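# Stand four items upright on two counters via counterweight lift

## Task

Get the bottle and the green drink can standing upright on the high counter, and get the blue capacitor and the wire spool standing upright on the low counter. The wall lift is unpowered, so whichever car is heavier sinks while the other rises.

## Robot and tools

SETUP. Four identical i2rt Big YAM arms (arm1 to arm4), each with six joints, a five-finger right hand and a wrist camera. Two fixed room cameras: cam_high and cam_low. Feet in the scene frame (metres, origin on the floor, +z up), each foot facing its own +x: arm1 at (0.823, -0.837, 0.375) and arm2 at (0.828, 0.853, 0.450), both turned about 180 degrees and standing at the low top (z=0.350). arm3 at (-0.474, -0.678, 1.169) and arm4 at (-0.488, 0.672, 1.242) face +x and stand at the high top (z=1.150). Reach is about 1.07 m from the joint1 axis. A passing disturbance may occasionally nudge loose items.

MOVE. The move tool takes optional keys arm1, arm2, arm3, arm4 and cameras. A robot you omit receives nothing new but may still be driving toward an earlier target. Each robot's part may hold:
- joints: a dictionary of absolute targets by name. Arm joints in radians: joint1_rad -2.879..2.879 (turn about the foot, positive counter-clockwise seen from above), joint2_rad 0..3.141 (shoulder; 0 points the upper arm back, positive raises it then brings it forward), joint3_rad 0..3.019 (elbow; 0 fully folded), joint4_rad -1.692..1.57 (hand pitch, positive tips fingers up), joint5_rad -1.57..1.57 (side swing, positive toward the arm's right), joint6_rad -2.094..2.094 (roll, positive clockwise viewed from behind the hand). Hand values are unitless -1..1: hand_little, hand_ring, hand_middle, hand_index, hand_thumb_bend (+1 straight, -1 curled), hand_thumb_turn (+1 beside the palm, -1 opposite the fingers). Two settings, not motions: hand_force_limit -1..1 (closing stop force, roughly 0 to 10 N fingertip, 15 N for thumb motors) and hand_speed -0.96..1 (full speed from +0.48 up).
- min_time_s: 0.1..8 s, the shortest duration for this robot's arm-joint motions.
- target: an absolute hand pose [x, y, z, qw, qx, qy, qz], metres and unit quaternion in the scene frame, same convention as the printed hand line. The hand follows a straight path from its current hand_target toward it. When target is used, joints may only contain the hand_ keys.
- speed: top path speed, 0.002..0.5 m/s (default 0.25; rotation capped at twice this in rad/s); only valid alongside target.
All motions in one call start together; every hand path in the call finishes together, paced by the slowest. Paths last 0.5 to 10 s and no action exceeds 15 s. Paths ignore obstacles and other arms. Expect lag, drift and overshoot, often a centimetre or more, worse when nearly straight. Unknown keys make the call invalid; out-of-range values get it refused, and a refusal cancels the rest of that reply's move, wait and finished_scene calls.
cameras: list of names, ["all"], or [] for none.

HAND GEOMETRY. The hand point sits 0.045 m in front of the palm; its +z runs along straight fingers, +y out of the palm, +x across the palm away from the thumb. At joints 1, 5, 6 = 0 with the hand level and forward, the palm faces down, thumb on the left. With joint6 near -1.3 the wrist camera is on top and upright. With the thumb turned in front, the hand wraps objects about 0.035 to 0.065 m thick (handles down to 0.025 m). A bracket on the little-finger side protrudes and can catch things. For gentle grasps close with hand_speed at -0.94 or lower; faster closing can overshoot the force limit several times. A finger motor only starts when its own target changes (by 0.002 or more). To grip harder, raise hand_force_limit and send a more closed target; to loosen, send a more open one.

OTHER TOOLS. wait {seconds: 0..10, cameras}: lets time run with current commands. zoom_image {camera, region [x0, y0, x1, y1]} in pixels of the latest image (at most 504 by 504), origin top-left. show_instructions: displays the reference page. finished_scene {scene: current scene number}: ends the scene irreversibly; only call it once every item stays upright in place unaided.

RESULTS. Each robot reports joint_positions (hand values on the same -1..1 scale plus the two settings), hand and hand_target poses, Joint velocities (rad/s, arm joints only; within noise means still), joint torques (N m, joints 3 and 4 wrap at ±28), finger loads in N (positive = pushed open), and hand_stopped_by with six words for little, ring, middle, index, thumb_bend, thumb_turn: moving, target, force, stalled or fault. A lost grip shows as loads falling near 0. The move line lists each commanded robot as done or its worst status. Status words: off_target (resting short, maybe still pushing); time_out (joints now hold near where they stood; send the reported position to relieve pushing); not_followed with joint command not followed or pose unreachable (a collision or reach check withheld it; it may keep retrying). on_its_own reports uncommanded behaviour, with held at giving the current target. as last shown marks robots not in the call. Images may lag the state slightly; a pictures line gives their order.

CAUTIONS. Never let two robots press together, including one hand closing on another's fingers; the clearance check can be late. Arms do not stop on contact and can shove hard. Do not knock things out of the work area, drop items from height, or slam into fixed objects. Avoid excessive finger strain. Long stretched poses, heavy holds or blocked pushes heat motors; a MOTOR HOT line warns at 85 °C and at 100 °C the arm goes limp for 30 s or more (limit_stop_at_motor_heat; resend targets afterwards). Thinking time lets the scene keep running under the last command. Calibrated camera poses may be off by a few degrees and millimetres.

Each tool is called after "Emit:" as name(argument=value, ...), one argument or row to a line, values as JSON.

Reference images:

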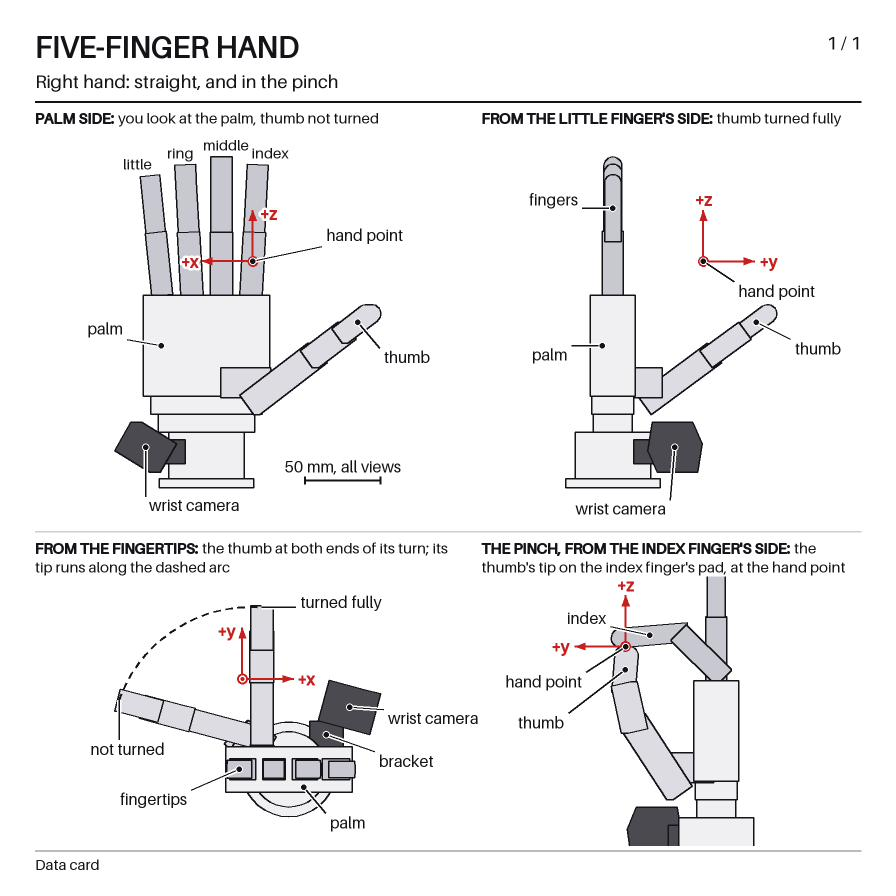

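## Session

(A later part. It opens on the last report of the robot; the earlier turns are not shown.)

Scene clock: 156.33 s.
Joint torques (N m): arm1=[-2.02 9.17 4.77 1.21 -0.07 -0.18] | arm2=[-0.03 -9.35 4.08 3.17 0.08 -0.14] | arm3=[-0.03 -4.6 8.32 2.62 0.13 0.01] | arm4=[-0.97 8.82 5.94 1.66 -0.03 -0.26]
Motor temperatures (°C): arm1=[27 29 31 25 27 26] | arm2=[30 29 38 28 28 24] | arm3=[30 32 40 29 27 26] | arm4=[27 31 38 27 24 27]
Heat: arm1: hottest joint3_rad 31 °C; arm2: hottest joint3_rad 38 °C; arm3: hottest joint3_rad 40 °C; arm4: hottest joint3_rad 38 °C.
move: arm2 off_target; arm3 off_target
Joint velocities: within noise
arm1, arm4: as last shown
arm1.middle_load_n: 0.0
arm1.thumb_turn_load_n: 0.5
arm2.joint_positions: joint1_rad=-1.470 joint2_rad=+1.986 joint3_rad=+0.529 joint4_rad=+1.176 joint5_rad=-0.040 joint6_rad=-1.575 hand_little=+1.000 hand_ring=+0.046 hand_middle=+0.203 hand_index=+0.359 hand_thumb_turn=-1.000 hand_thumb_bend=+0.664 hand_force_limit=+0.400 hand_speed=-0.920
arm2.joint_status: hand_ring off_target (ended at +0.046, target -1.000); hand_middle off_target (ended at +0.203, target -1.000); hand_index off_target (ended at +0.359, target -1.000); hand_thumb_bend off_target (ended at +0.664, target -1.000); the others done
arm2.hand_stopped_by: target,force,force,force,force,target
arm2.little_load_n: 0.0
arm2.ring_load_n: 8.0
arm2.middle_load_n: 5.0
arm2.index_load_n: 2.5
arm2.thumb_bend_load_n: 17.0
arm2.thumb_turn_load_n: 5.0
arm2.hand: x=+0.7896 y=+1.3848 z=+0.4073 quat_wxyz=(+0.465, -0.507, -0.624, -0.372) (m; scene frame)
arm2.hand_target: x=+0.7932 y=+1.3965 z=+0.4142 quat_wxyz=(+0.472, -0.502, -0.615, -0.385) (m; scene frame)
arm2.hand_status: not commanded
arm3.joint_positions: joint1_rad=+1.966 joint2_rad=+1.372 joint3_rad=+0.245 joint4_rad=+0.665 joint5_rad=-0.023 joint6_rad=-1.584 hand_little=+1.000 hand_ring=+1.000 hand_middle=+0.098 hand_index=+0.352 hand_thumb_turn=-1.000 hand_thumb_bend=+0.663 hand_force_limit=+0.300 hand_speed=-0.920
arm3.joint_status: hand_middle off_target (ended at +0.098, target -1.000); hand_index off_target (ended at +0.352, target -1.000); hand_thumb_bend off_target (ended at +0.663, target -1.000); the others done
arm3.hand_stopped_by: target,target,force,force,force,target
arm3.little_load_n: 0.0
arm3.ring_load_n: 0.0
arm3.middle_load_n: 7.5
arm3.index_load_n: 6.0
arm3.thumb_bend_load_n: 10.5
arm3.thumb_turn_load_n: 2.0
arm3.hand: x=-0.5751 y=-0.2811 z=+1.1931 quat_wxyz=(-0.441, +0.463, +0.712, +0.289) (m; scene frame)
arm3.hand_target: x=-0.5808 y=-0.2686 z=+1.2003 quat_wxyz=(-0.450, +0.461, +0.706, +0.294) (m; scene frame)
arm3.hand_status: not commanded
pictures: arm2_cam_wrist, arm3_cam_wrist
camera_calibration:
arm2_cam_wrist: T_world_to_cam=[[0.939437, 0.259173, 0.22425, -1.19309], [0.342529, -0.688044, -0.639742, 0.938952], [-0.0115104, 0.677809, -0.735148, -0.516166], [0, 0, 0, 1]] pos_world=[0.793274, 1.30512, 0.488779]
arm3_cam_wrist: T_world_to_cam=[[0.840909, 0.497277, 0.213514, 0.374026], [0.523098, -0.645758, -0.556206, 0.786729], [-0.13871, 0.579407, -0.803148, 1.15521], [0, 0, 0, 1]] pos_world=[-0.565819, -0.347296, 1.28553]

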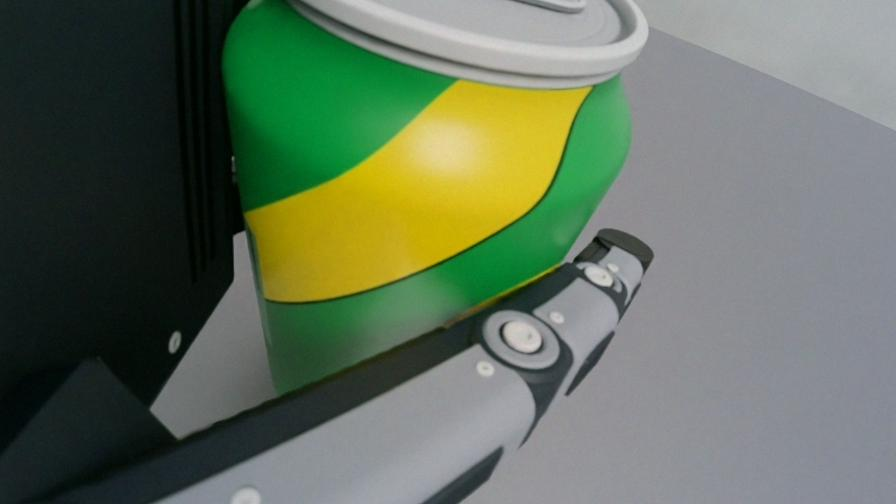

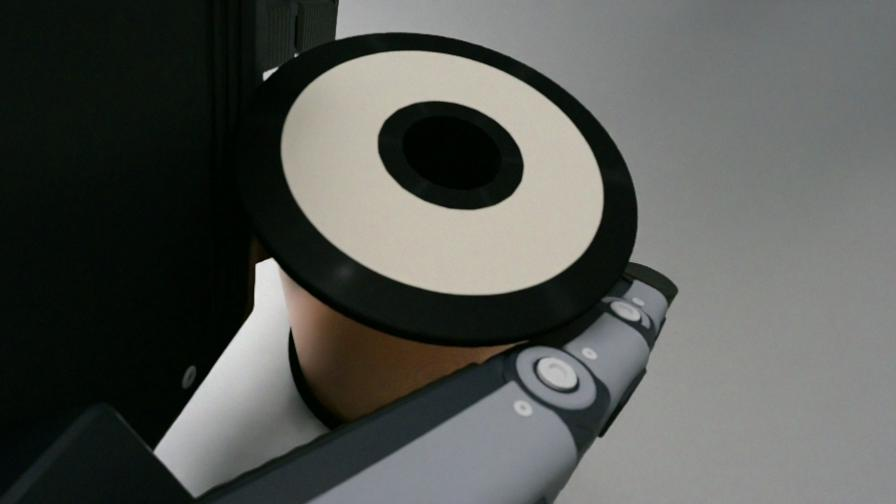

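Emit:
move(
  arm2={"target": [0.795, 1.385, 0.49, -0.47173, 0.5014, 0.61477, 0.38474], "speed": 0.08},
  arm3={"target": [-0.579, -0.272, 1.29, -0.44983, 0.46117, 0.70609, 0.2938], "speed": 0.08},
  cameras=["arm2_cam_wrist", "arm3_cam_wrist"],
)

Scene clock: 165.67 s.
Joint torques (N m): arm1=[-2.08 9.11 4.75 1.21 -0.07 -0.19] | arm2=[-0.09 -11.69 4.27 2.74 0.08 -0.17] | arm3=[-0.5 -4.78 12.71 1.57 -0.07 -0.18] | arm4=[-0.97 8.88 5.96 1.61 -0.02 -0.28]
Motor temperatures (°C): arm1=[27 29 31 25 27 26] | arm2=[30 29 37 28 28 24] | arm3=[30 32 40 28 27 26] | arm4=[27 31 37 27 24 27]
Heat: arm1: hottest joint3_rad 31 °C; arm2: hottest joint3_rad 37 °C; arm3: hottest joint3_rad 40 °C; arm4: hottest joint3_rad 37 °C.
move: arm2 off_target; arm3 off_target
Joint velocities: within noise
arm1, arm4: as last shown
arm1.thumb_turn_load_n: 0.0
arm2.joint_positions: joint1_rad=-1.470 joint2_rad=+1.728 joint3_rad=+0.492 joint4_rad=+0.934 joint5_rad=-0.040 joint6_rad=-1.572 hand_little=+1.000 hand_ring=+0.046 hand_middle=+0.203 hand_index=+0.359 hand_thumb_turn=-1.000 hand_thumb_bend=+0.664 hand_force_limit=+0.400 hand_speed=-0.920
arm2.joint_status: not commanded
arm2.hand_stopped_by: target,force,force,force,force,target
arm2.little_load_n: 0.0
arm2.ring_load_n: 8.0
arm2.middle_load_n: 5.0
arm2.index_load_n: 2.5
arm2.thumb_bend_load_n: 17.0
arm2.thumb_turn_load_n: 5.5
arm2.hand: x=+0.7907 y=+1.3773 z=+0.4654 quat_wxyz=(+0.459, -0.512, -0.627, -0.366) (m; scene frame)
arm2.hand_target: x=+0.7951 y=+1.3847 z=+0.4894 quat_wxyz=(+0.471, -0.502, -0.615, -0.385) (m; scene frame)
arm2.hand_status: off_target (0.026 m and 3.2 deg from the pose sent, 0.083 m and 2.1 deg at the start)
arm3.joint_positions: joint1_rad=+1.966 joint2_rad=+1.010 joint3_rad=+0.329 joint4_rad=+0.198 joint5_rad=-0.021 joint6_rad=-1.573 hand_little=+1.000 hand_ring=+1.000 hand_middle=+0.097 hand_index=+0.352 hand_thumb_turn=-1.000 hand_thumb_bend=+0.659 hand_force_limit=+0.300 hand_speed=-0.920
arm3.joint_status: not commanded
arm3.hand_stopped_by: target,target,force,force,force,target
arm3.little_load_n: 0.0
arm3.ring_load_n: 0.0
arm3.middle_load_n: 0.0
arm3.index_load_n: 0.0
arm3.thumb_bend_load_n: 0.0
arm3.thumb_turn_load_n: 0.0
arm3.hand: x=-0.5726 y=-0.2872 z=+1.2645 quat_wxyz=(-0.435, +0.471, +0.714, +0.283) (m; scene frame)
arm3.hand_target: x=-0.5786 y=-0.2731 z=+1.2902 quat_wxyz=(-0.450, +0.461, +0.706, +0.294) (m; scene frame)
arm3.hand_status: off_target (0.030 m and 2.6 deg from the pose sent, 0.097 m and 1.3 deg at the start)
arm4.middle_load_n: 0.5
arm4.thumb_turn_load_n: 0.0
pictures: arm2_cam_wrist, arm3_cam_wrist
camera_calibration:
arm2_cam_wrist: T_world_to_cam=[[0.939418, 0.262952, 0.219886, -1.20851], [0.342621, -0.701227, -0.625213, 0.981857], [-0.0102113, 0.662674, -0.748838, -0.442172], [0, 0, 0, 1]] pos_world=[0.794374, 1.2993, 0.548489]
arm3_cam_wrist: T_world_to_cam=[[0.844905, 0.495532, 0.201453, 0.376723], [0.517655, -0.662542, -0.541361, 0.794455], [-0.13479, 0.561681, -0.8163, 1.23017], [0, 0, 0, 1]] pos_world=[-0.563734, -0.351279, 1.35838]

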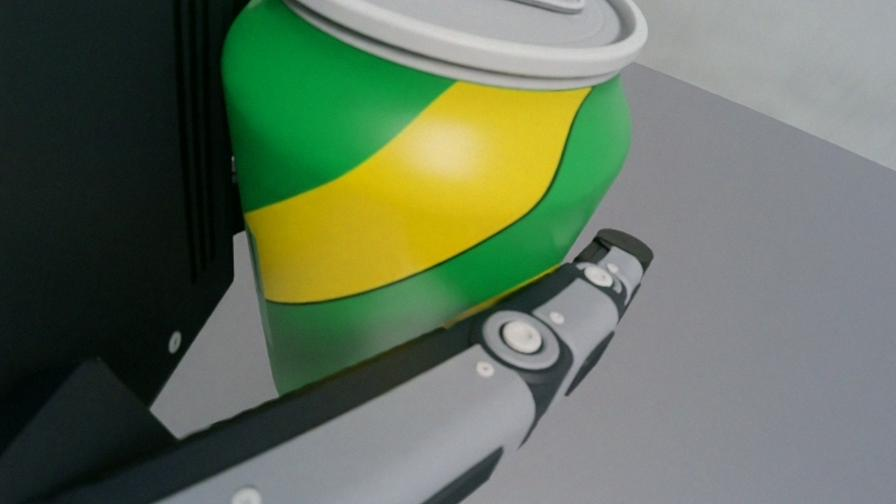

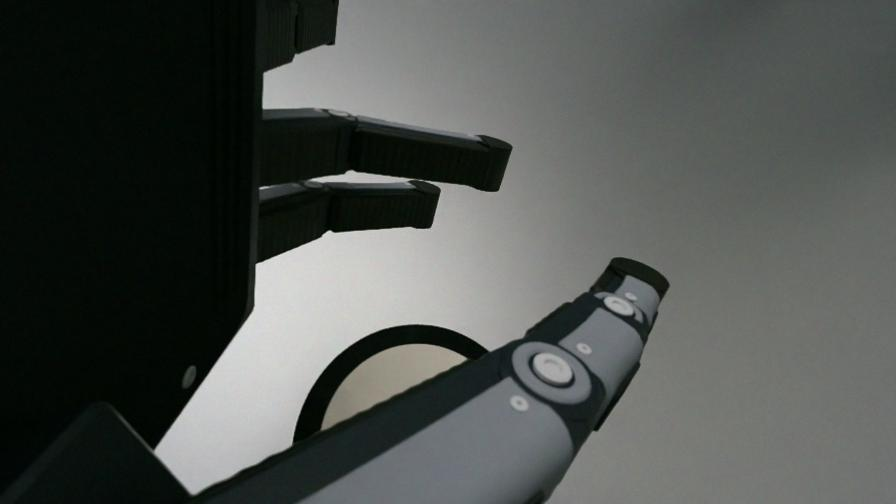

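Emit:
move(
  arm3={"joints": {"hand_index": 1.0, "hand_middle": 1.0, "hand_thumb_bend": 1.0, "hand_speed": 0.0}},
  arm2={"target": [0.58, 1.17, 0.55, -0.57205, 0.27135, 0.7455, 0.20821], "speed": 0.15},
)

Emit:
move(
  arm3={"target": [-0.528, -0.379, 1.35, -0.44983, 0.46117, 0.70609, 0.2938], "speed": 0.2},
  arm2={"target": [0.48, 0.90, 0.56, -0.60876, 0, 0.79336, 0], "speed": 0.15},
  cameras=["arm2_cam_wrist", "arm3_cam_wrist", "cam_low", "cam_high"],
)

Scene clock: 234.67 s.
Joint torques (N m): arm1=[-2.08 9.05 4.75 1.22 -0.07 -0.18] | arm2=[1.49 -5.01 7.02 2.77 0.11 -0.29] | arm3=[-0.32 -4.72 12.7 1.58 -0.07 -0.15] | arm4=[-1.03 8.82 5.93 1.66 0 -0.24]
Motor temperatures (°C): arm1=[27 29 31 25 27 26] | arm2=[30 31 35 28 28 24] | arm3=[30 32 43 28 27 26] | arm4=[26 31 35 27 24 27]
Heat: arm1: hottest joint3_rad 31 °C; arm2: hottest joint3_rad 35 °C; arm3: hottest joint3_rad 43 °C; arm4: hottest joint3_rad 35 °C.
move: arm2 off_target; arm3 done
Joint velocities: within noise
arm1, arm4: as last shown
arm2.joint_positions: joint1_rad=-0.881 joint2_rad=+1.090 joint3_rad=+0.176 joint4_rad=+0.611 joint5_rad=-0.098 joint6_rad=-1.584 hand_little=+1.000 hand_ring=+0.046 hand_middle=+0.203 hand_index=+0.359 hand_thumb_turn=-1.000 hand_thumb_bend=+0.664 hand_force_limit=+0.400 hand_speed=-0.920
arm2.joint_status: not commanded
arm2.hand_stopped_by: target,force,force,force,force,target
arm2.little_load_n: 0.0
arm2.ring_load_n: 8.0
arm2.middle_load_n: 5.0
arm2.index_load_n: 2.5
arm2.thumb_bend_load_n: 17.0
arm2.thumb_turn_load_n: 5.5
arm2.hand: x=+0.5876 y=+1.1666 z=+0.5296 quat_wxyz=(+0.555, -0.289, -0.755, -0.196) (m; scene frame)
arm2.hand_target: x=+0.5801 y=+1.1700 z=+0.5497 quat_wxyz=(+0.572, -0.272, -0.745, -0.208) (m; scene frame)
arm2.hand_status: off_target (0.022 m and 3.4 deg from the pose sent, 0.307 m and 38.0 deg at the start)
arm3.joint_positions: joint1_rad=+1.966 joint2_rad=+1.010 joint3_rad=+0.329 joint4_rad=+0.198 joint5_rad=-0.022 joint6_rad=-1.573 hand_little=+1.000 hand_ring=+1.000 hand_middle=+1.000 hand_index=+1.000 hand_thumb_turn=-1.000 hand_thumb_bend=+1.000 hand_force_limit=+0.300 hand_speed=+0.000
arm3.joint_status: all done
arm3.hand_stopped_by: target,target,target,target,target,target
arm3.little_load_n: 0.0
arm3.ring_load_n: 0.0
arm3.middle_load_n: 0.0
arm3.index_load_n: 0.0
arm3.thumb_bend_load_n: 0.0
arm3.thumb_turn_load_n: 0.0
arm3.hand: x=-0.5728 y=-0.2873 z=+1.2644 quat_wxyz=(-0.435, +0.471, +0.714, +0.282) (m; scene frame)
arm3.hand_target: x=-0.5786 y=-0.2732 z=+1.2902 quat_wxyz=(-0.450, +0.461, +0.706, +0.294) (m; scene frame)
arm3.hand_status: not commanded
arm4.middle_load_n: 0.0
pictures: none

Scene clock: 237.77 s.
Joint torques (N m): arm1=[-2.08 9.11 4.75 1.21 -0.07 -0.18] | arm2=[1.32 -1.03 10.37 3.78 0.21 -0.16] | arm3=[-0.67 0.03 12.1 1.69 -0.09 -0.2] | arm4=[-0.91 8.94 5.97 1.69 -0.03 -0.27]
Motor temperatures (°C): arm1=[27 29 31 25 27 26] | arm2=[30 31 36 28 28 24] | arm3=[30 32 43 28 27 26] | arm4=[26 31 35 27 24 27]
Heat: arm1: hottest joint3_rad 31 °C; arm2: hottest joint3_rad 36 °C; arm3: hottest joint3_rad 43 °C; arm4: hottest joint3_rad 35 °C.
move: arm2 off_target; arm3 done
Joint velocities: within noise
arm1.joint_positions: joint1_rad=+0.014 joint2_rad=+0.593 joint3_rad=+1.982 joint4_rad=-1.291 joint5_rad=+0.000 joint6_rad=-1.488 hand_little=+1.000 hand_ring=+1.000 hand_middle=+1.000 hand_index=+1.000 hand_thumb_turn=-1.000 hand_thumb_bend=+1.000 hand_force_limit=+0.000 hand_speed=+0.000
arm1.joint_status: not commanded
arm1.hand_stopped_by: target,target,target,target,target,target
arm1.little_load_n: 0.0
arm1.ring_load_n: 0.0
arm1.middle_load_n: 0.0
arm1.index_load_n: 0.0
arm1.thumb_bend_load_n: 0.0
arm1.thumb_turn_load_n: 0.0
arm1.hand: x=+0.7300 y=-0.7713 z=+1.1383 quat_wxyz=(-0.736, +0.049, +0.675, -0.010) (m; scene frame)
arm1.hand_target: x=+0.7329 y=-0.7699 z=+1.1421 quat_wxyz=(-0.737, +0.049, +0.674, -0.001) (m; scene frame)
arm1.hand_status: not commanded
arm2.joint_positions: joint1_rad=+0.014 joint2_rad=+0.738 joint3_rad=+0.069 joint4_rad=+0.335 joint5_rad=+0.092 joint6_rad=-1.551 hand_little=+1.000 hand_ring=+0.046 hand_middle=+0.203 hand_index=+0.359 hand_thumb_turn=-1.000 hand_thumb_bend=+0.664 hand_force_limit=+0.400 hand_speed=-0.920
arm2.joint_status: not commanded
arm2.hand_stopped_by: target,force,force,force,force,target
arm2.little_load_n: 0.0
arm2.ring_load_n: 8.0
arm2.middle_load_n: 5.0
arm2.index_load_n: 2.5
arm2.thumb_bend_load_n: 17.0
arm2.thumb_turn_load_n: 5.5
arm2.hand: x=+0.4986 y=+0.9037 z=+0.5302 quat_wxyz=(+0.579, -0.004, -0.816, -0.001) (m; scene frame)
arm2.hand_target: x=+0.4818 y=+0.9000 z=+0.5604 quat_wxyz=(+0.609, +0.000, -0.793, +0.000) (m; scene frame)
arm2.hand_status: off_target (0.035 m and 4.3 deg from the pose sent, 0.289 m and 40.9 deg at the start)
arm3.joint_positions: joint1_rad=+1.921 joint2_rad=+0.338 joint3_rad=+0.329 joint4_rad=-0.444 joint5_rad=-0.068 joint6_rad=-1.593 hand_little=+1.000 hand_ring=+1.000 hand_middle=+1.000 hand_index=+1.000 hand_thumb_turn=-1.000 hand_thumb_bend=+1.000 hand_force_limit=+0.300 hand_speed=+0.000
arm3.joint_status: not commanded
arm3.hand_stopped_by: target,target,target,target,target,target
arm3.little_load_n: 0.0
arm3.ring_load_n: 0.0
arm3.middle_load_n: 0.0
arm3.index_load_n: 0.0
arm3.thumb_bend_load_n: 0.0
arm3.thumb_turn_load_n: 0.0
arm3.hand: x=-0.5298 y=-0.3790 z=+1.3410 quat_wxyz=(-0.447, +0.465, +0.708, +0.288) (m; scene frame)
arm3.hand_target: x=-0.5280 y=-0.3789 z=+1.3498 quat_wxyz=(-0.450, +0.461, +0.706, +0.294) (m; scene frame)
arm3.hand_status: done (0.009 m and 0.9 deg from the pose sent, 0.133 m and 2.6 deg at the start)
arm4: as last shown
arm4.thumb_turn_load_n: 0.5
pictures: arm2_cam_wrist, arm3_cam_wrist, cam_high, cam_low
camera_calibration:
arm2_cam_wrist: T_world_to_cam=[[-0.0572172, 0.972522, 0.225669, -0.971133], [0.771689, 0.186494, -0.608042, -0.234908], [-0.633421, 0.139356, -0.761156, 0.707449], [0, 0, 0, 1]] pos_world=[0.573823, 0.889671, 0.614799]
arm3_cam_wrist: T_world_to_cam=[[0.844878, 0.494798, 0.203361, 0.367818], [0.513711, -0.644341, -0.566503, 0.791464], [-0.149271, 0.583095, -0.798573, 1.32668], [0, 0, 0, 1]] pos_world=[-0.519311, -0.4456, 1.43301]

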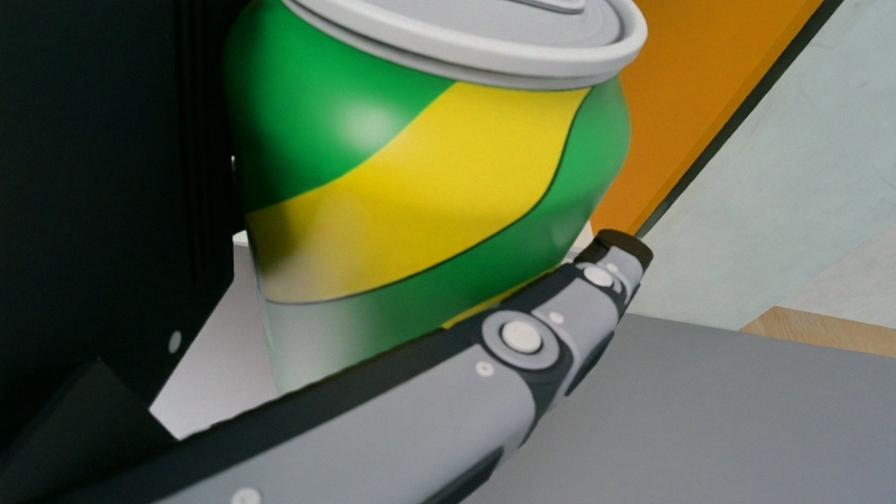

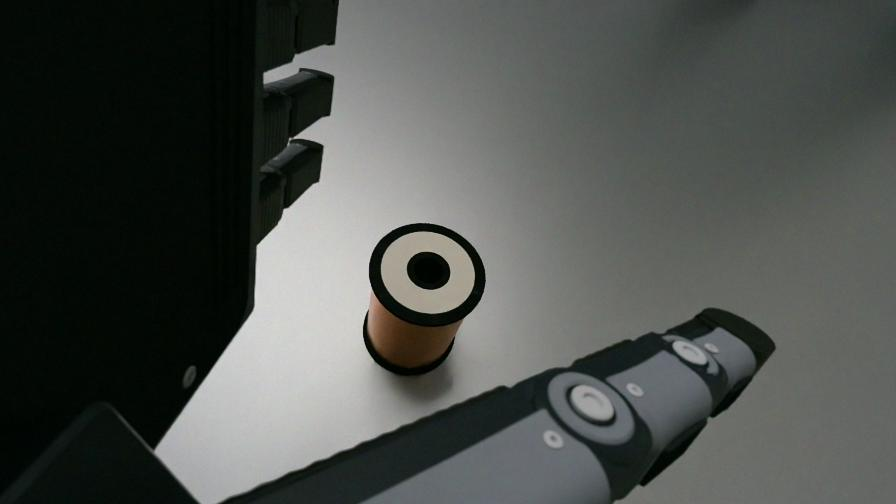

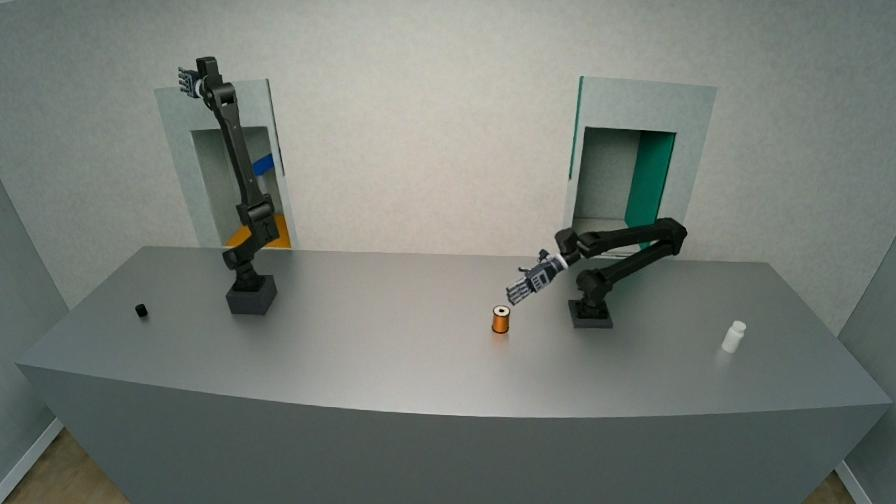

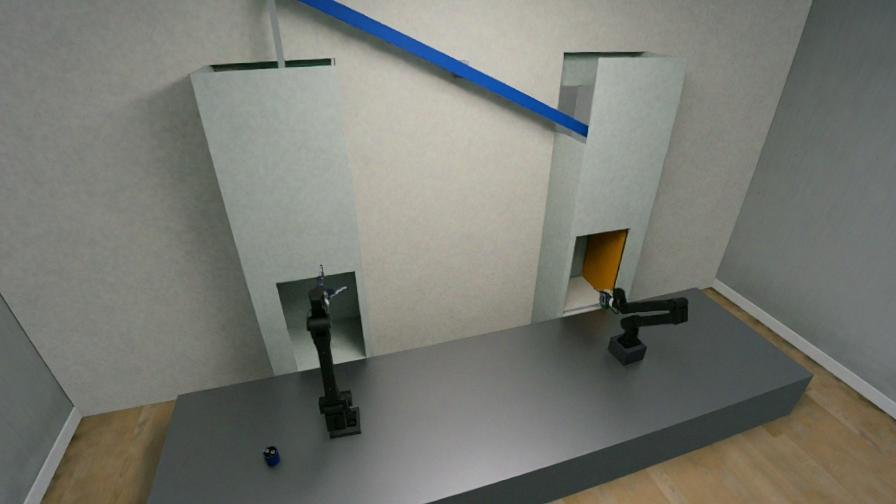

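Emit:
move(
  arm3={"target": [-0.525, -0.366, 1.245, -0.44983, 0.46117, 0.70609, 0.2938], "speed": 0.15},
  arm2={"target": [0.36, 0.885, 0.565, -0.60876, 0, 0.79336, 0], "speed": 0.12},
)

Emit:
move(
  arm3={"target": [-0.5564, -0.295, 1.202, -0.44983, 0.46117, 0.70609, 0.2938], "speed": 0.1},
  arm2={"target": [0.20, 0.88, 0.53, -0.60876, 0, 0.79336, 0], "speed": 0.12},
  cameras=["arm2_cam_wrist", "arm3_cam_wrist"],
)

Scene clock: 282.07 s.
Joint torques (N m): arm1=[-2.08 9.05 4.77 1.21 -0.07 -0.18] | arm2=[0.26 -5.48 11.64 4.3 0.01 -0.24] | arm3=[-0.67 1.14 9.99 3.07 -0.11 -0.18] | arm4=[-1.26 8.94 6.02 1.66 0 -0.25]
Motor temperatures (°C): arm1=[27 29 31 25 27 26] | arm2=[30 29 43 29 28 24] | arm3=[30 32 43 28 27 26] | arm4=[26 31 34 27 24 27]
Heat: arm1: hottest joint3_rad 31 °C; arm2: hottest joint3_rad 43 °C; arm3: hottest joint3_rad 43 °C; arm4: hottest joint3_rad 34 °C.
move: arm2 off_target; arm3 done
Joint velocities: within noise
arm1: as last shown
arm2.joint_positions: joint1_rad=+0.044 joint2_rad=+1.260 joint3_rad=+0.296 joint4_rad=+0.573 joint5_rad=+0.113 joint6_rad=-1.541 hand_little=+1.000 hand_ring=+0.046 hand_middle=+0.203 hand_index=+0.359 hand_thumb_turn=-1.000 hand_thumb_bend=+0.664 hand_force_limit=+0.400 hand_speed=-0.920
arm2.joint_status: not commanded
arm2.hand_stopped_by: target,force,force,force,force,target
arm2.little_load_n: 0.0
arm2.ring_load_n: 7.5
arm2.middle_load_n: 5.0
arm2.index_load_n: 2.0
arm2.thumb_bend_load_n: 16.5
arm2.thumb_turn_load_n: 5.5
arm2.hand: x=+0.4045 y=+0.8861 z=+0.5164 quat_wxyz=(+0.556, +0.000, -0.831, +0.000) (m; scene frame)
arm2.hand_target: x=+0.3663 y=+0.8850 z=+0.5670 quat_wxyz=(+0.609, +0.000, -0.794, +0.000) (m; scene frame)
arm2.hand_status: off_target (0.066 m and 7.5 deg from the pose sent, 0.144 m and 4.3 deg at the start; pose on its path clipped on 4 of 64 steps)
arm3.joint_positions: joint1_rad=+1.873 joint2_rad=+0.542 joint3_rad=+0.094 joint4_rad=+0.000 joint5_rad=-0.111 joint6_rad=-1.613 hand_little=+1.000 hand_ring=+1.000 hand_middle=+1.000 hand_index=+1.000 hand_thumb_turn=-1.000 hand_thumb_bend=+1.000 hand_force_limit=+0.300 hand_speed=+0.000
arm3.joint_status: not commanded
arm3.hand_stopped_by: target,target,target,target,target,target
arm3.little_load_n: 0.0
arm3.ring_load_n: 0.0
arm3.middle_load_n: 0.0
arm3.index_load_n: 0.0
arm3.thumb_bend_load_n: -0.5
arm3.thumb_turn_load_n: 0.0
arm3.hand: x=-0.5262 y=-0.3688 z=+1.2439 quat_wxyz=(-0.449, +0.464, +0.707, +0.289) (m; scene frame)
arm3.hand_target: x=-0.5250 y=-0.3662 z=+1.2452 quat_wxyz=(-0.450, +0.461, +0.706, +0.294) (m; scene frame)
arm3.hand_status: done (0.003 m and 0.6 deg from the pose sent, 0.097 m and 0.9 deg at the start)
arm4.joint_positions: joint1_rad=+0.914 joint2_rad=+0.596 joint3_rad=+1.978 joint4_rad=-1.290 joint5_rad=+0.000 joint6_rad=-1.486 hand_little=+1.000 hand_ring=+1.000 hand_middle=+1.000 hand_index=+1.000 hand_thumb_turn=-1.000 hand_thumb_bend=+1.000 hand_force_limit=+0.000 hand_speed=+0.000
arm4.joint_status: not commanded
arm4.hand_stopped_by: target,target,target,target,target,target
arm4.little_load_n: 0.0
arm4.ring_load_n: 0.0
arm4.middle_load_n: 0.0
arm4.index_load_n: 0.0
arm4.thumb_bend_load_n: 0.0
arm4.thumb_turn_load_n: 0.5
arm4.hand: x=-0.3931 y=+0.7086 z=+2.0066 quat_wxyz=(-0.365, +0.610, +0.282, +0.645) (m; scene frame)
arm4.hand_target: x=-0.3958 y=+0.7019 z=+2.0118 quat_wxyz=(-0.357, +0.607, +0.280, +0.652) (m; scene frame)
arm4.hand_status: not commanded
pictures: none

Scene clock: 284.33 s.
Joint torques (N m): arm1=[-2.08 9.11 4.75 1.21 -0.07 -0.18] | arm2=[-0.09 -11.22 10.78 4.14 -0.01 -0.32] | arm3=[0.73 -2.78 8.42 2.78 0.26 0.05] | arm4=[-0.91 8.76 5.96 1.69 -0.01 -0.25]
Motor temperatures (°C): arm1=[27 29 31 25 27 26] | arm2=[30 29 43 29 28 24] | arm3=[30 32 43 28 27 26] | arm4=[26 31 34 27 24 27]
Heat: arm1: hottest joint3_rad 31 °C; arm2: hottest joint3_rad 43 °C; arm3: hottest joint3_rad 43 °C; arm4: hottest joint3_rad 34 °C.
move: arm2 off_target; arm3 off_target
Joint velocities: within noise
arm1, arm4: as last shown
arm2.joint_positions: joint1_rad=+0.021 joint2_rad=+1.743 joint3_rad=+0.710 joint4_rad=+0.647 joint5_rad=+0.084 joint6_rad=-1.541 hand_little=+1.000 hand_ring=+0.046 hand_middle=+0.203 hand_index=+0.359 hand_thumb_turn=-1.000 hand_thumb_bend=+0.664 hand_force_limit=+0.400 hand_speed=-0.920
arm2.joint_status: not commanded
arm2.hand_stopped_by: target,force,force,force,force,target
arm2.little_load_n: 0.0
arm2.ring_load_n: 8.0
arm2.middle_load_n: 5.0
arm2.index_load_n: 2.5
arm2.thumb_bend_load_n: 17.0
arm2.thumb_turn_load_n: 5.5
arm2.hand: x=+0.2434 y=+0.8751 z=+0.4819 quat_wxyz=(+0.557, -0.002, -0.830, +0.005) (m; scene frame)
arm2.hand_target: x=+0.2058 y=+0.8801 z=+0.5323 quat_wxyz=(+0.609, +0.000, -0.793, -0.001) (m; scene frame)
arm2.hand_status: off_target (0.065 m and 7.3 deg from the pose sent, 0.205 m and 7.5 deg at the start)
arm3.joint_positions: joint1_rad=+1.905 joint2_rad=+1.255 joint3_rad=+0.162 joint4_rad=+0.633 joint5_rad=-0.079 joint6_rad=-1.612 hand_little=+1.000 hand_ring=+1.000 hand_middle=+1.000 hand_index=+1.000 hand_thumb_turn=-1.000 hand_thumb_bend=+1.000 hand_force_limit=+0.300 hand_speed=+0.000
arm3.joint_status: not commanded
arm3.hand_stopped_by: target,target,target,target,target,target
arm3.little_load_n: 0.0
arm3.ring_load_n: 0.0
arm3.middle_load_n: 0.0
arm3.index_load_n: 0.0
arm3.thumb_bend_load_n: 0.0
arm3.thumb_turn_load_n: 0.0
arm3.hand: x=-0.5507 y=-0.3069 z=+1.1958 quat_wxyz=(-0.442, +0.462, +0.712, +0.290) (m; scene frame)
arm3.hand_target: x=-0.5564 y=-0.2956 z=+1.2022 quat_wxyz=(-0.450, +0.461, +0.706, +0.294) (m; scene frame)
arm3.hand_status: off_target (0.015 m and 1.2 deg from the pose sent, 0.090 m and 0.6 deg at the start)
pictures: arm2_cam_wrist, arm3_cam_wrist
camera_calibration:
arm2_cam_wrist: T_world_to_cam=[[-0.080151, 0.973441, 0.21445, -0.936889], [0.799866, 0.191191, -0.568912, -0.0918647], [-0.594803, 0.125932, -0.793946, 0.531239], [0, 0, 0, 1]] pos_world=[0.314369, 0.86267, 0.570428]
arm3_cam_wrist: T_world_to_cam=[[0.84083, 0.497079, 0.214283, 0.364679], [0.522983, -0.643908, -0.558455, 0.761916], [-0.139618, 0.581632, -0.801381, 1.17381], [0, 0, 0, 1]] pos_world=[-0.541217, -0.373398, 1.28802]

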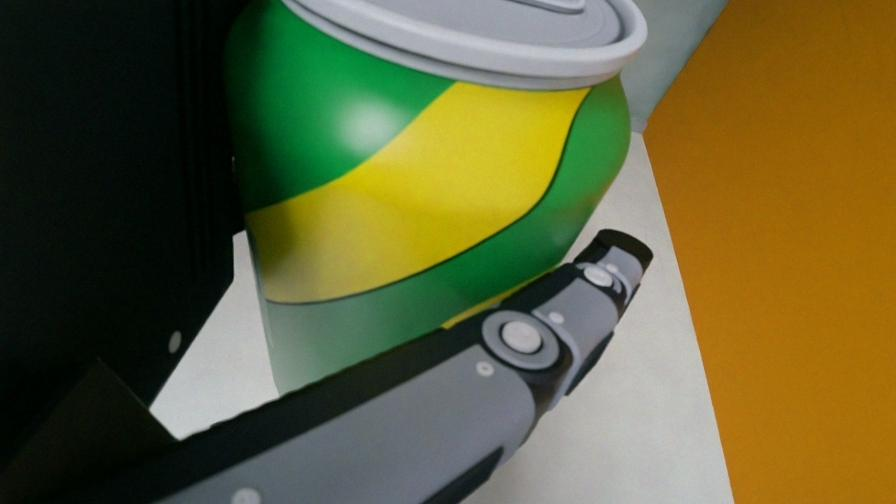

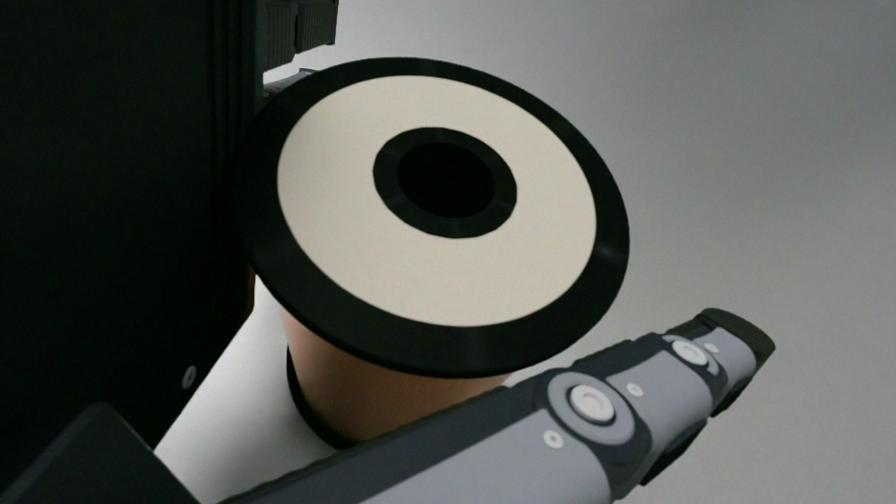

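Emit:
move(
  arm3={"joints": {"hand_thumb_bend": -1.0, "hand_force_limit": -0.5, "hand_speed": -0.9}},
  arm2={"target": [0.175, 0.885, 0.53, -0.62, 0, 0.7846, 0], "speed": 0.1},
)

Emit:
move(
  arm3={"joints": {"hand_index": -1.0, "hand_middle": -1.0, "hand_thumb_bend": -0.98, "hand_force_limit": 0.8, "hand_speed": -0.92}},
  cameras=["arm2_cam_wrist", "arm3_cam_wrist"],
)

Scene clock: 303.07 s.
Joint torques (N m): arm1=[-2.08 9.11 4.77 1.22 -0.07 -0.18] | arm2=[-0.15 -12.1 10.81 4.36 -0.03 -0.34] | arm3=[0.38 -3.37 8.43 2.8 0.16 -0.06] | arm4=[-0.85 9.11 5.97 1.65 -0.04 -0.26]
Motor temperatures (°C): arm1=[27 29 31 25 27 26] | arm2=[30 29 45 29 28 24] | arm3=[30 32 42 28 27 26] | arm4=[26 31 34 27 24 27]
Heat: arm1: hottest joint3_rad 31 °C; arm2: hottest joint3_rad 45 °C; arm3: hottest joint3_rad 42 °C; arm4: hottest joint3_rad 34 °C.
move: arm2 moving; arm3 off_target
Joint velocities: within noise
arm1, arm4: as last shown
arm2.joint_positions: joint1_rad=+0.006 joint2_rad=+1.801 joint3_rad=+0.770 joint4_rad=+0.667 joint5_rad=+0.071 joint6_rad=-1.543 hand_little=+1.000 hand_ring=+0.046 hand_middle=+0.203 hand_index=+0.359 hand_thumb_turn=-1.000 hand_thumb_bend=+0.664 hand_force_limit=+0.400 hand_speed=-0.920
arm2.joint_status: not commanded
arm2.hand_stopped_by: target,force,force,force,force,target
arm2.little_load_n: 0.5
arm2.ring_load_n: 8.0
arm2.middle_load_n: 5.0
arm2.index_load_n: 2.5
arm2.thumb_bend_load_n: 16.5
arm2.thumb_turn_load_n: 5.5
arm2.hand: x=+0.2187 y=+0.8796 z=+0.4792 quat_wxyz=(+0.567, -0.004, -0.824, +0.006) (m; scene frame)
arm2.hand_target: x=+0.1813 y=+0.8853 z=+0.5322 quat_wxyz=(+0.620, -0.001, -0.785, -0.001) (m; scene frame)
arm2.hand_status: moving (0.067 m and 7.7 deg from the pose sent, 0.084 m and 8.9 deg at the start)
arm3.joint_positions: joint1_rad=+1.905 joint2_rad=+1.256 joint3_rad=+0.162 joint4_rad=+0.634 joint5_rad=-0.077 joint6_rad=-1.605 hand_little=+1.000 hand_ring=+1.000 hand_middle=+1.000 hand_index=+1.000 hand_thumb_turn=-1.000 hand_thumb_bend=+0.600 hand_force_limit=-0.500 hand_speed=-0.900
arm3.joint_status: hand_thumb_bend off_target (ended at +0.600, target -1.000); the others done
arm3.hand_stopped_by: target,target,target,target,force,target
arm3.little_load_n: 0.0
arm3.ring_load_n: 0.0
arm3.middle_load_n: 0.0
arm3.index_load_n: 0.0
arm3.thumb_bend_load_n: 3.5
arm3.thumb_turn_load_n: 2.0
arm3.hand: x=-0.5505 y=-0.3070 z=+1.1955 quat_wxyz=(-0.443, +0.465, +0.710, +0.289) (m; scene frame)
arm3.hand_target: x=-0.5563 y=-0.2955 z=+1.2024 quat_wxyz=(-0.450, +0.461, +0.706, +0.294) (m; scene frame)
arm3.hand_status: not commanded
arm4.thumb_turn_load_n: 0.0
pictures: none

Scene clock: 311.23 s.
Joint torques (N m): arm1=[-2.08 9.05 4.78 1.21 -0.07 -0.18] | arm2=[0.15 -12.1 10.81 4.36 -0.03 -0.36] | arm3=[0.38 -3.08 8.14 2.77 0.08 -0.01] | arm4=[-1.14 8.59 5.86 1.69 -0.04 -0.28]
Motor temperatures (°C): arm1=[27 29 31 25 27 26] | arm2=[30 30 45 29 28 24] | arm3=[30 32 41 29 27 26] | arm4=[26 31 34 27 24 27]
Heat: arm1: hottest joint3_rad 31 °C; arm2: hottest joint3_rad 45 °C; arm3: hottest joint3_rad 41 °C; arm4: hottest joint3_rad 34 °C.
move: arm3 off_target
Joint velocities: within noise
arm1, arm2, arm4: as last shown
arm1.thumb_turn_load_n: 0.5
arm2.little_load_n: 0.0
arm3.joint_positions: joint1_rad=+1.906 joint2_rad=+1.258 joint3_rad=+0.163 joint4_rad=+0.635 joint5_rad=-0.075 joint6_rad=-1.610 hand_little=+1.000 hand_ring=+1.000 hand_middle=+0.174 hand_index=+0.420 hand_thumb_turn=-0.999 hand_thumb_bend=+0.544 hand_force_limit=+0.800 hand_speed=-0.920
arm3.joint_status: hand_middle off_target (ended at +0.174, target -1.000); hand_index off_target (ended at +0.420, target -1.000); hand_thumb_bend off_target (ended at +0.544, target -0.980); the others done
arm3.hand_stopped_by: target,target,force,force,force,target
arm3.little_load_n: 0.0
arm3.ring_load_n: 0.0
arm3.middle_load_n: 10.5
arm3.index_load_n: 5.5
arm3.thumb_bend_load_n: 17.0
arm3.thumb_turn_load_n: 4.5
arm3.hand: x=-0.5503 y=-0.3064 z=+1.1958 quat_wxyz=(-0.441, +0.464, +0.711, +0.291) (m; scene frame)
arm3.hand_target: x=-0.5563 y=-0.2956 z=+1.2023 quat_wxyz=(-0.450, +0.461, +0.706, +0.294) (m; scene frame)
arm3.hand_status: not commanded
pictures: arm2_cam_wrist, arm3_cam_wrist
camera_calibration:
arm2_cam_wrist: T_world_to_cam=[[-0.0732676, 0.974521, 0.21199, -0.943916], [0.787388, 0.186981, -0.587416, -0.0591975], [-0.612088, 0.12388, -0.781026, 0.513155], [0, 0, 0, 1]] pos_world=[0.291549, 0.867365, 0.566115]
arm3_cam_wrist: T_world_to_cam=[[0.842861, 0.493688, 0.214144, 0.364388], [0.520269, -0.645905, -0.558683, 0.760214], [-0.137498, 0.582305, -0.801259, 1.1747], [0, 0, 0, 1]] pos_world=[-0.541125, -0.3729, 1.28792]

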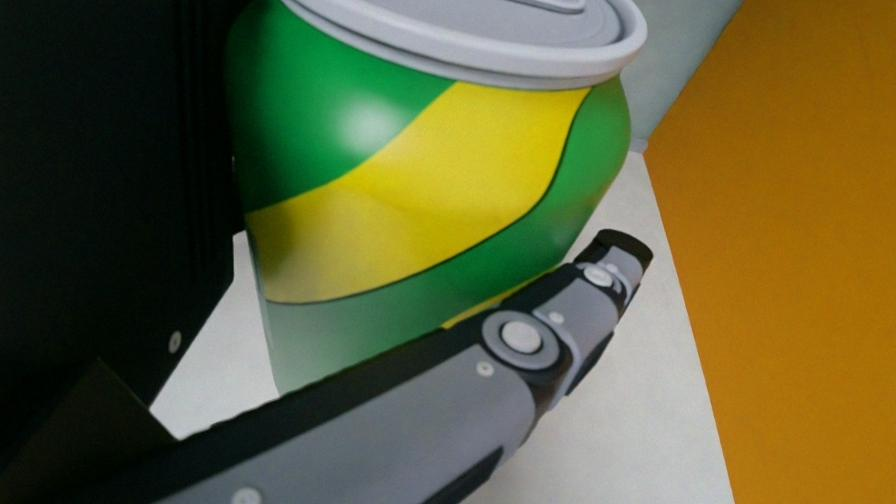

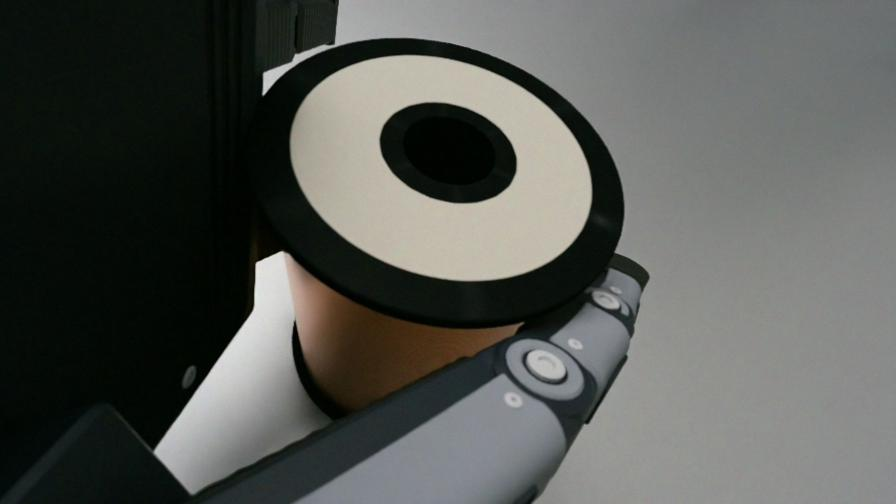

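Emit:
move(
  arm3={"target": [-0.556, -0.297, 1.24, -0.44983, 0.46117, 0.70609, 0.2938], "speed": 0.05},
  arm2={"target": [0.18, 0.885, 0.48, -0.64278, 0, 0.76604, 0], "speed": 0.06},
  cameras=["arm2_cam_wrist", "arm3_cam_wrist"],
)

Scene clock: 323.73 s.
Joint torques (N m): arm1=[-2.08 9.11 4.77 1.22 -0.07 -0.18] | arm2=[-0.09 -12.98 7.77 4.45 -0.05 -0.35] | arm3=[0.73 -5.13 12.38 2.37 0.12 -0.13] | arm4=[-0.73 8.94 5.98 1.61 -0.03 -0.26]
Motor temperatures (°C): arm1=[27 29 31 25 27 26] | arm2=[30 30 46 29 28 24] | arm3=[30 32 41 29 27 26] | arm4=[26 31 34 27 24 27]
Heat: arm1: hottest joint3_rad 31 °C; arm2: hottest joint3_rad 46 °C; arm3: hottest joint3_rad 41 °C; arm4: hottest joint3_rad 34 °C.
move: arm2 off_target; arm3 off_target
Joint velocities: within noise
arm1, arm4: as last shown
arm1.thumb_turn_load_n: 0.0
arm2.joint_positions: joint1_rad=+0.005 joint2_rad=+1.969 joint3_rad=+0.770 joint4_rad=+0.917 joint5_rad=+0.070 joint6_rad=-1.547 hand_little=+1.000 hand_ring=+0.046 hand_middle=+0.203 hand_index=+0.359 hand_thumb_turn=-1.000 hand_thumb_bend=+0.664 hand_force_limit=+0.400 hand_speed=-0.920
arm2.joint_status: not commanded
arm2.hand_stopped_by: target,force,force,force,force,target
arm2.little_load_n: 0.0
arm2.ring_load_n: 8.0
arm2.middle_load_n: 5.0
arm2.index_load_n: 2.0
arm2.thumb_bend_load_n: 17.0
arm2.thumb_turn_load_n: 5.5
arm2.hand: x=+0.2101 y=+0.8785 z=+0.4400 quat_wxyz=(+0.599, -0.004, -0.800, +0.008) (m; scene frame)
arm2.hand_target: x=+0.1832 y=+0.8850 z=+0.4810 quat_wxyz=(+0.642, +0.000, -0.766, -0.001) (m; scene frame)
arm2.hand_status: off_target (0.050 m and 6.4 deg from the pose sent, 0.039 m and 11.0 deg at the start)
arm3.joint_positions: joint1_rad=+1.906 joint2_rad=+1.073 joint3_rad=+0.167 joint4_rad=+0.374 joint5_rad=-0.075 joint6_rad=-1.595 hand_little=+1.000 hand_ring=+1.000 hand_middle=+0.174 hand_index=+0.419 hand_thumb_turn=-0.999 hand_thumb_bend=+0.544 hand_force_limit=+0.800 hand_speed=-0.920
arm3.joint_status: not commanded
arm3.hand_stopped_by: target,target,force,force,force,target
arm3.little_load_n: 0.0
arm3.ring_load_n: 0.0
arm3.middle_load_n: 5.5
arm3.index_load_n: 0.0
arm3.thumb_bend_load_n: 10.0
arm3.thumb_turn_load_n: 7.0
arm3.hand: x=-0.5441 y=-0.3259 z=+1.2012 quat_wxyz=(-0.419, +0.481, +0.722, +0.269) (m; scene frame)
arm3.hand_target: x=-0.5553 y=-0.2993 z=+1.2407 quat_wxyz=(-0.450, +0.461, +0.706, +0.294) (m; scene frame)
arm3.hand_status: off_target (0.050 m and 5.4 deg from the pose sent, 0.046 m and 1.2 deg at the start)
arm4.thumb_bend_load_n: 0.5
arm4.thumb_turn_load_n: 0.5
pictures: arm2_cam_wrist, arm3_cam_wrist
camera_calibration:
arm2_cam_wrist: T_world_to_cam=[[-0.0566017, 0.975208, 0.213927, -0.940085], [0.73713, 0.185335, -0.649839, -0.0357882], [-0.673376, 0.12091, -0.729346, 0.470176], [0, 0, 0, 1]] pos_world=[0.289776, 0.866562, 0.520774]
arm3_cam_wrist: T_world_to_cam=[[0.844128, 0.502538, 0.186825, 0.404046], [0.521583, -0.689082, -0.503107, 0.667262], [-0.124092, 0.522131, -0.843789, 1.23012], [0, 0, 0, 1]] pos_world=[-0.53645, -0.385536, 1.29818]

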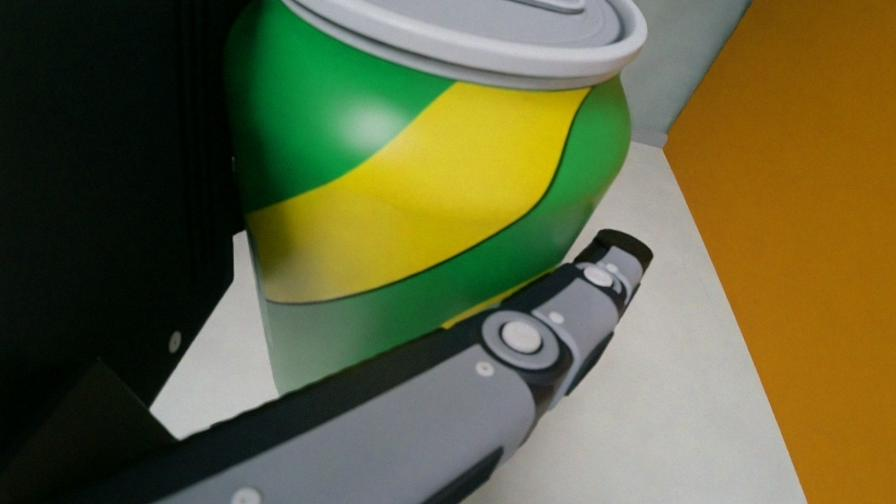

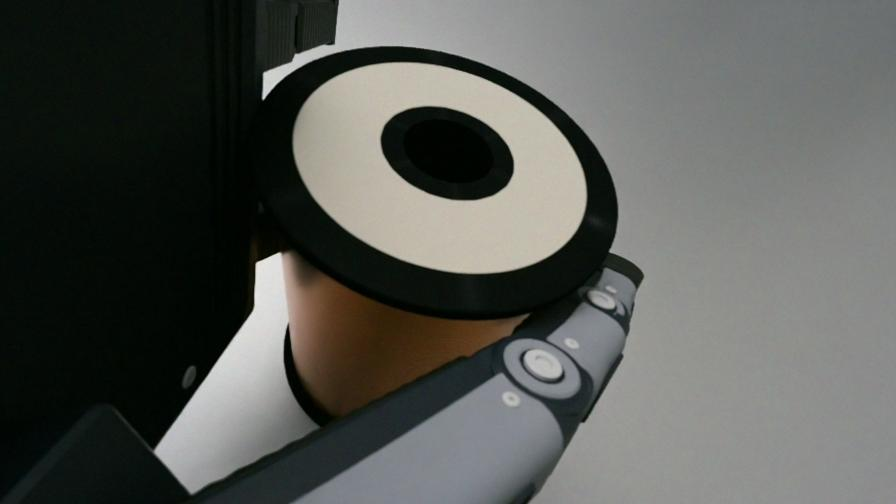

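Emit:
move(
  arm3={"target": [-0.611, -0.17, 1.208, -0.44983, 0.46117, 0.70609, 0.2938], "speed": 0.08},
  arm2={"target": [0.18, 0.885, 0.46, -0.64278, 0, 0.76604, 0], "speed": 0.05},
  cameras=["arm2_cam_wrist", "arm3_cam_wrist"],
)

Scene clock: 345.00 s.
Joint torques (N m): arm1=[-2.02 9.11 4.75 1.2 -0.07 -0.18] | arm2=[0.09 -12.92 7.76 4.45 -0.06 -0.35] | arm3=[0.21 -7.24 9.51 3.04 0.07 -0.08] | arm4=[-1.03 8.64 5.98 1.63 -0.03 -0.26]
Motor temperatures (°C): arm1=[27 29 31 25 27 26] | arm2=[30 31 44 29 28 24] | arm3=[30 32 42 29 27 26] | arm4=[26 31 34 27 24 27]
Heat: arm1: hottest joint3_rad 31 °C; arm2: hottest joint3_rad 44 °C; arm3: hottest joint3_rad 42 °C; arm4: hottest joint3_rad 34 °C.
move: arm2 off_target; arm3 off_target
Joint velocities: within noise
arm1, arm4: as last shown
arm1.thumb_turn_load_n: 0.5
arm2.joint_positions: joint1_rad=+0.004 joint2_rad=+2.023 joint3_rad=+0.770 joint4_rad=+0.968 joint5_rad=+0.070 joint6_rad=-1.547 hand_little=+1.000 hand_ring=+0.046 hand_middle=+0.203 hand_index=+0.359 hand_thumb_turn=-1.000 hand_thumb_bend=+0.664 hand_force_limit=+0.400 hand_speed=-0.920
arm2.joint_status: not commanded
arm2.hand_stopped_by: target,force,force,force,force,target
arm2.little_load_n: 0.0
arm2.ring_load_n: 8.0
arm2.middle_load_n: 5.0
arm2.index_load_n: 2.5
arm2.thumb_bend_load_n: 16.5
arm2.thumb_turn_load_n: 5.5
arm2.hand: x=+0.2126 y=+0.8788 z=+0.4210 quat_wxyz=(+0.599, -0.004, -0.801, +0.008) (m; scene frame)
arm2.hand_target: x=+0.1835 y=+0.8852 z=+0.4612 quat_wxyz=(+0.642, +0.000, -0.766, -0.001) (m; scene frame)
arm2.hand_status: off_target (0.051 m and 6.5 deg from the pose sent, 0.037 m and 6.4 deg at the start)
arm3.joint_positions: joint1_rad=+1.934 joint2_rad=+1.557 joint3_rad=+0.513 joint4_rad=+0.576 joint5_rad=-0.047 joint6_rad=-1.591 hand_little=+1.000 hand_ring=+1.000 hand_middle=+0.174 hand_index=+0.419 hand_thumb_turn=-0.999 hand_thumb_bend=+0.544 hand_force_limit=+0.800 hand_speed=-0.920
arm3.joint_status: not commanded
arm3.hand_stopped_by: target,target,force,force,force,target
arm3.little_load_n: 0.0
arm3.ring_load_n: 0.0
arm3.middle_load_n: 5.0
arm3.index_load_n: 0.0
arm3.thumb_bend_load_n: 10.5
arm3.thumb_turn_load_n: 6.0
arm3.hand: x=-0.6010 y=-0.1867 z=+1.2009 quat_wxyz=(-0.439, +0.468, +0.711, +0.288) (m; scene frame)
arm3.hand_target: x=-0.6107 y=-0.1710 z=+1.2083 quat_wxyz=(-0.450, +0.461, +0.706, +0.294) (m; scene frame)
arm3.hand_status: off_target (0.021 m and 1.8 deg from the pose sent, 0.170 m and 5.4 deg at the start)
arm4.index_load_n: -0.5
arm4.thumb_bend_load_n: 0.0
pictures: arm2_cam_wrist, arm3_cam_wrist
camera_calibration:
arm2_cam_wrist: T_world_to_cam=[[-0.0567613, 0.975125, 0.214264, -0.93627], [0.738388, 0.185449, -0.648377, -0.0510298], [-0.671984, 0.121407, -0.730547, 0.457811], [0, 0, 0, 1]] pos_world=[0.292178, 0.866863, 0.501975]
arm3_cam_wrist: T_world_to_cam=[[0.8455, 0.492127, 0.207221, 0.356563], [0.516372, -0.654728, -0.551989, 0.854781], [-0.135975, 0.57371, -0.807693, 1.10921], [0, 0, 0, 1]] pos_world=[-0.592034, -0.252192, 1.29385]

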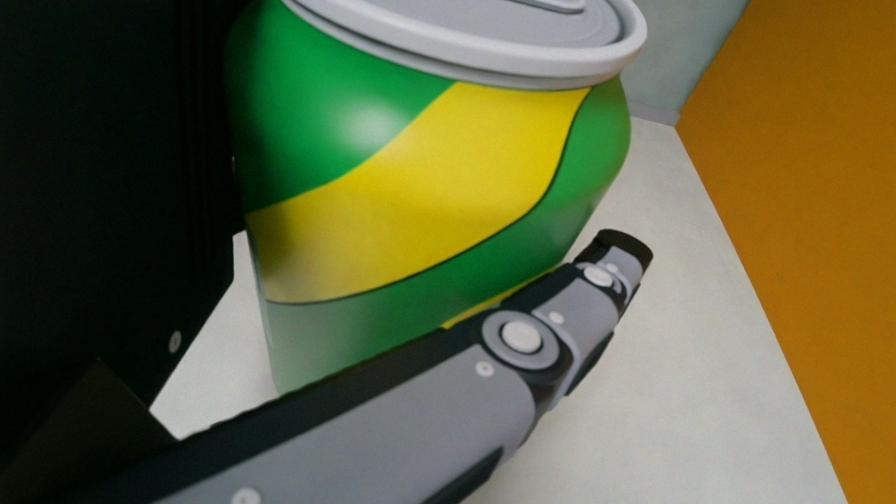

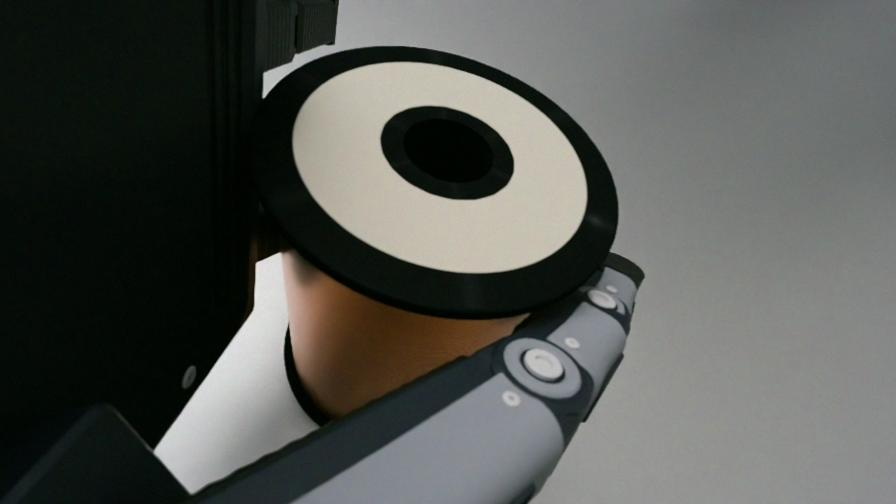

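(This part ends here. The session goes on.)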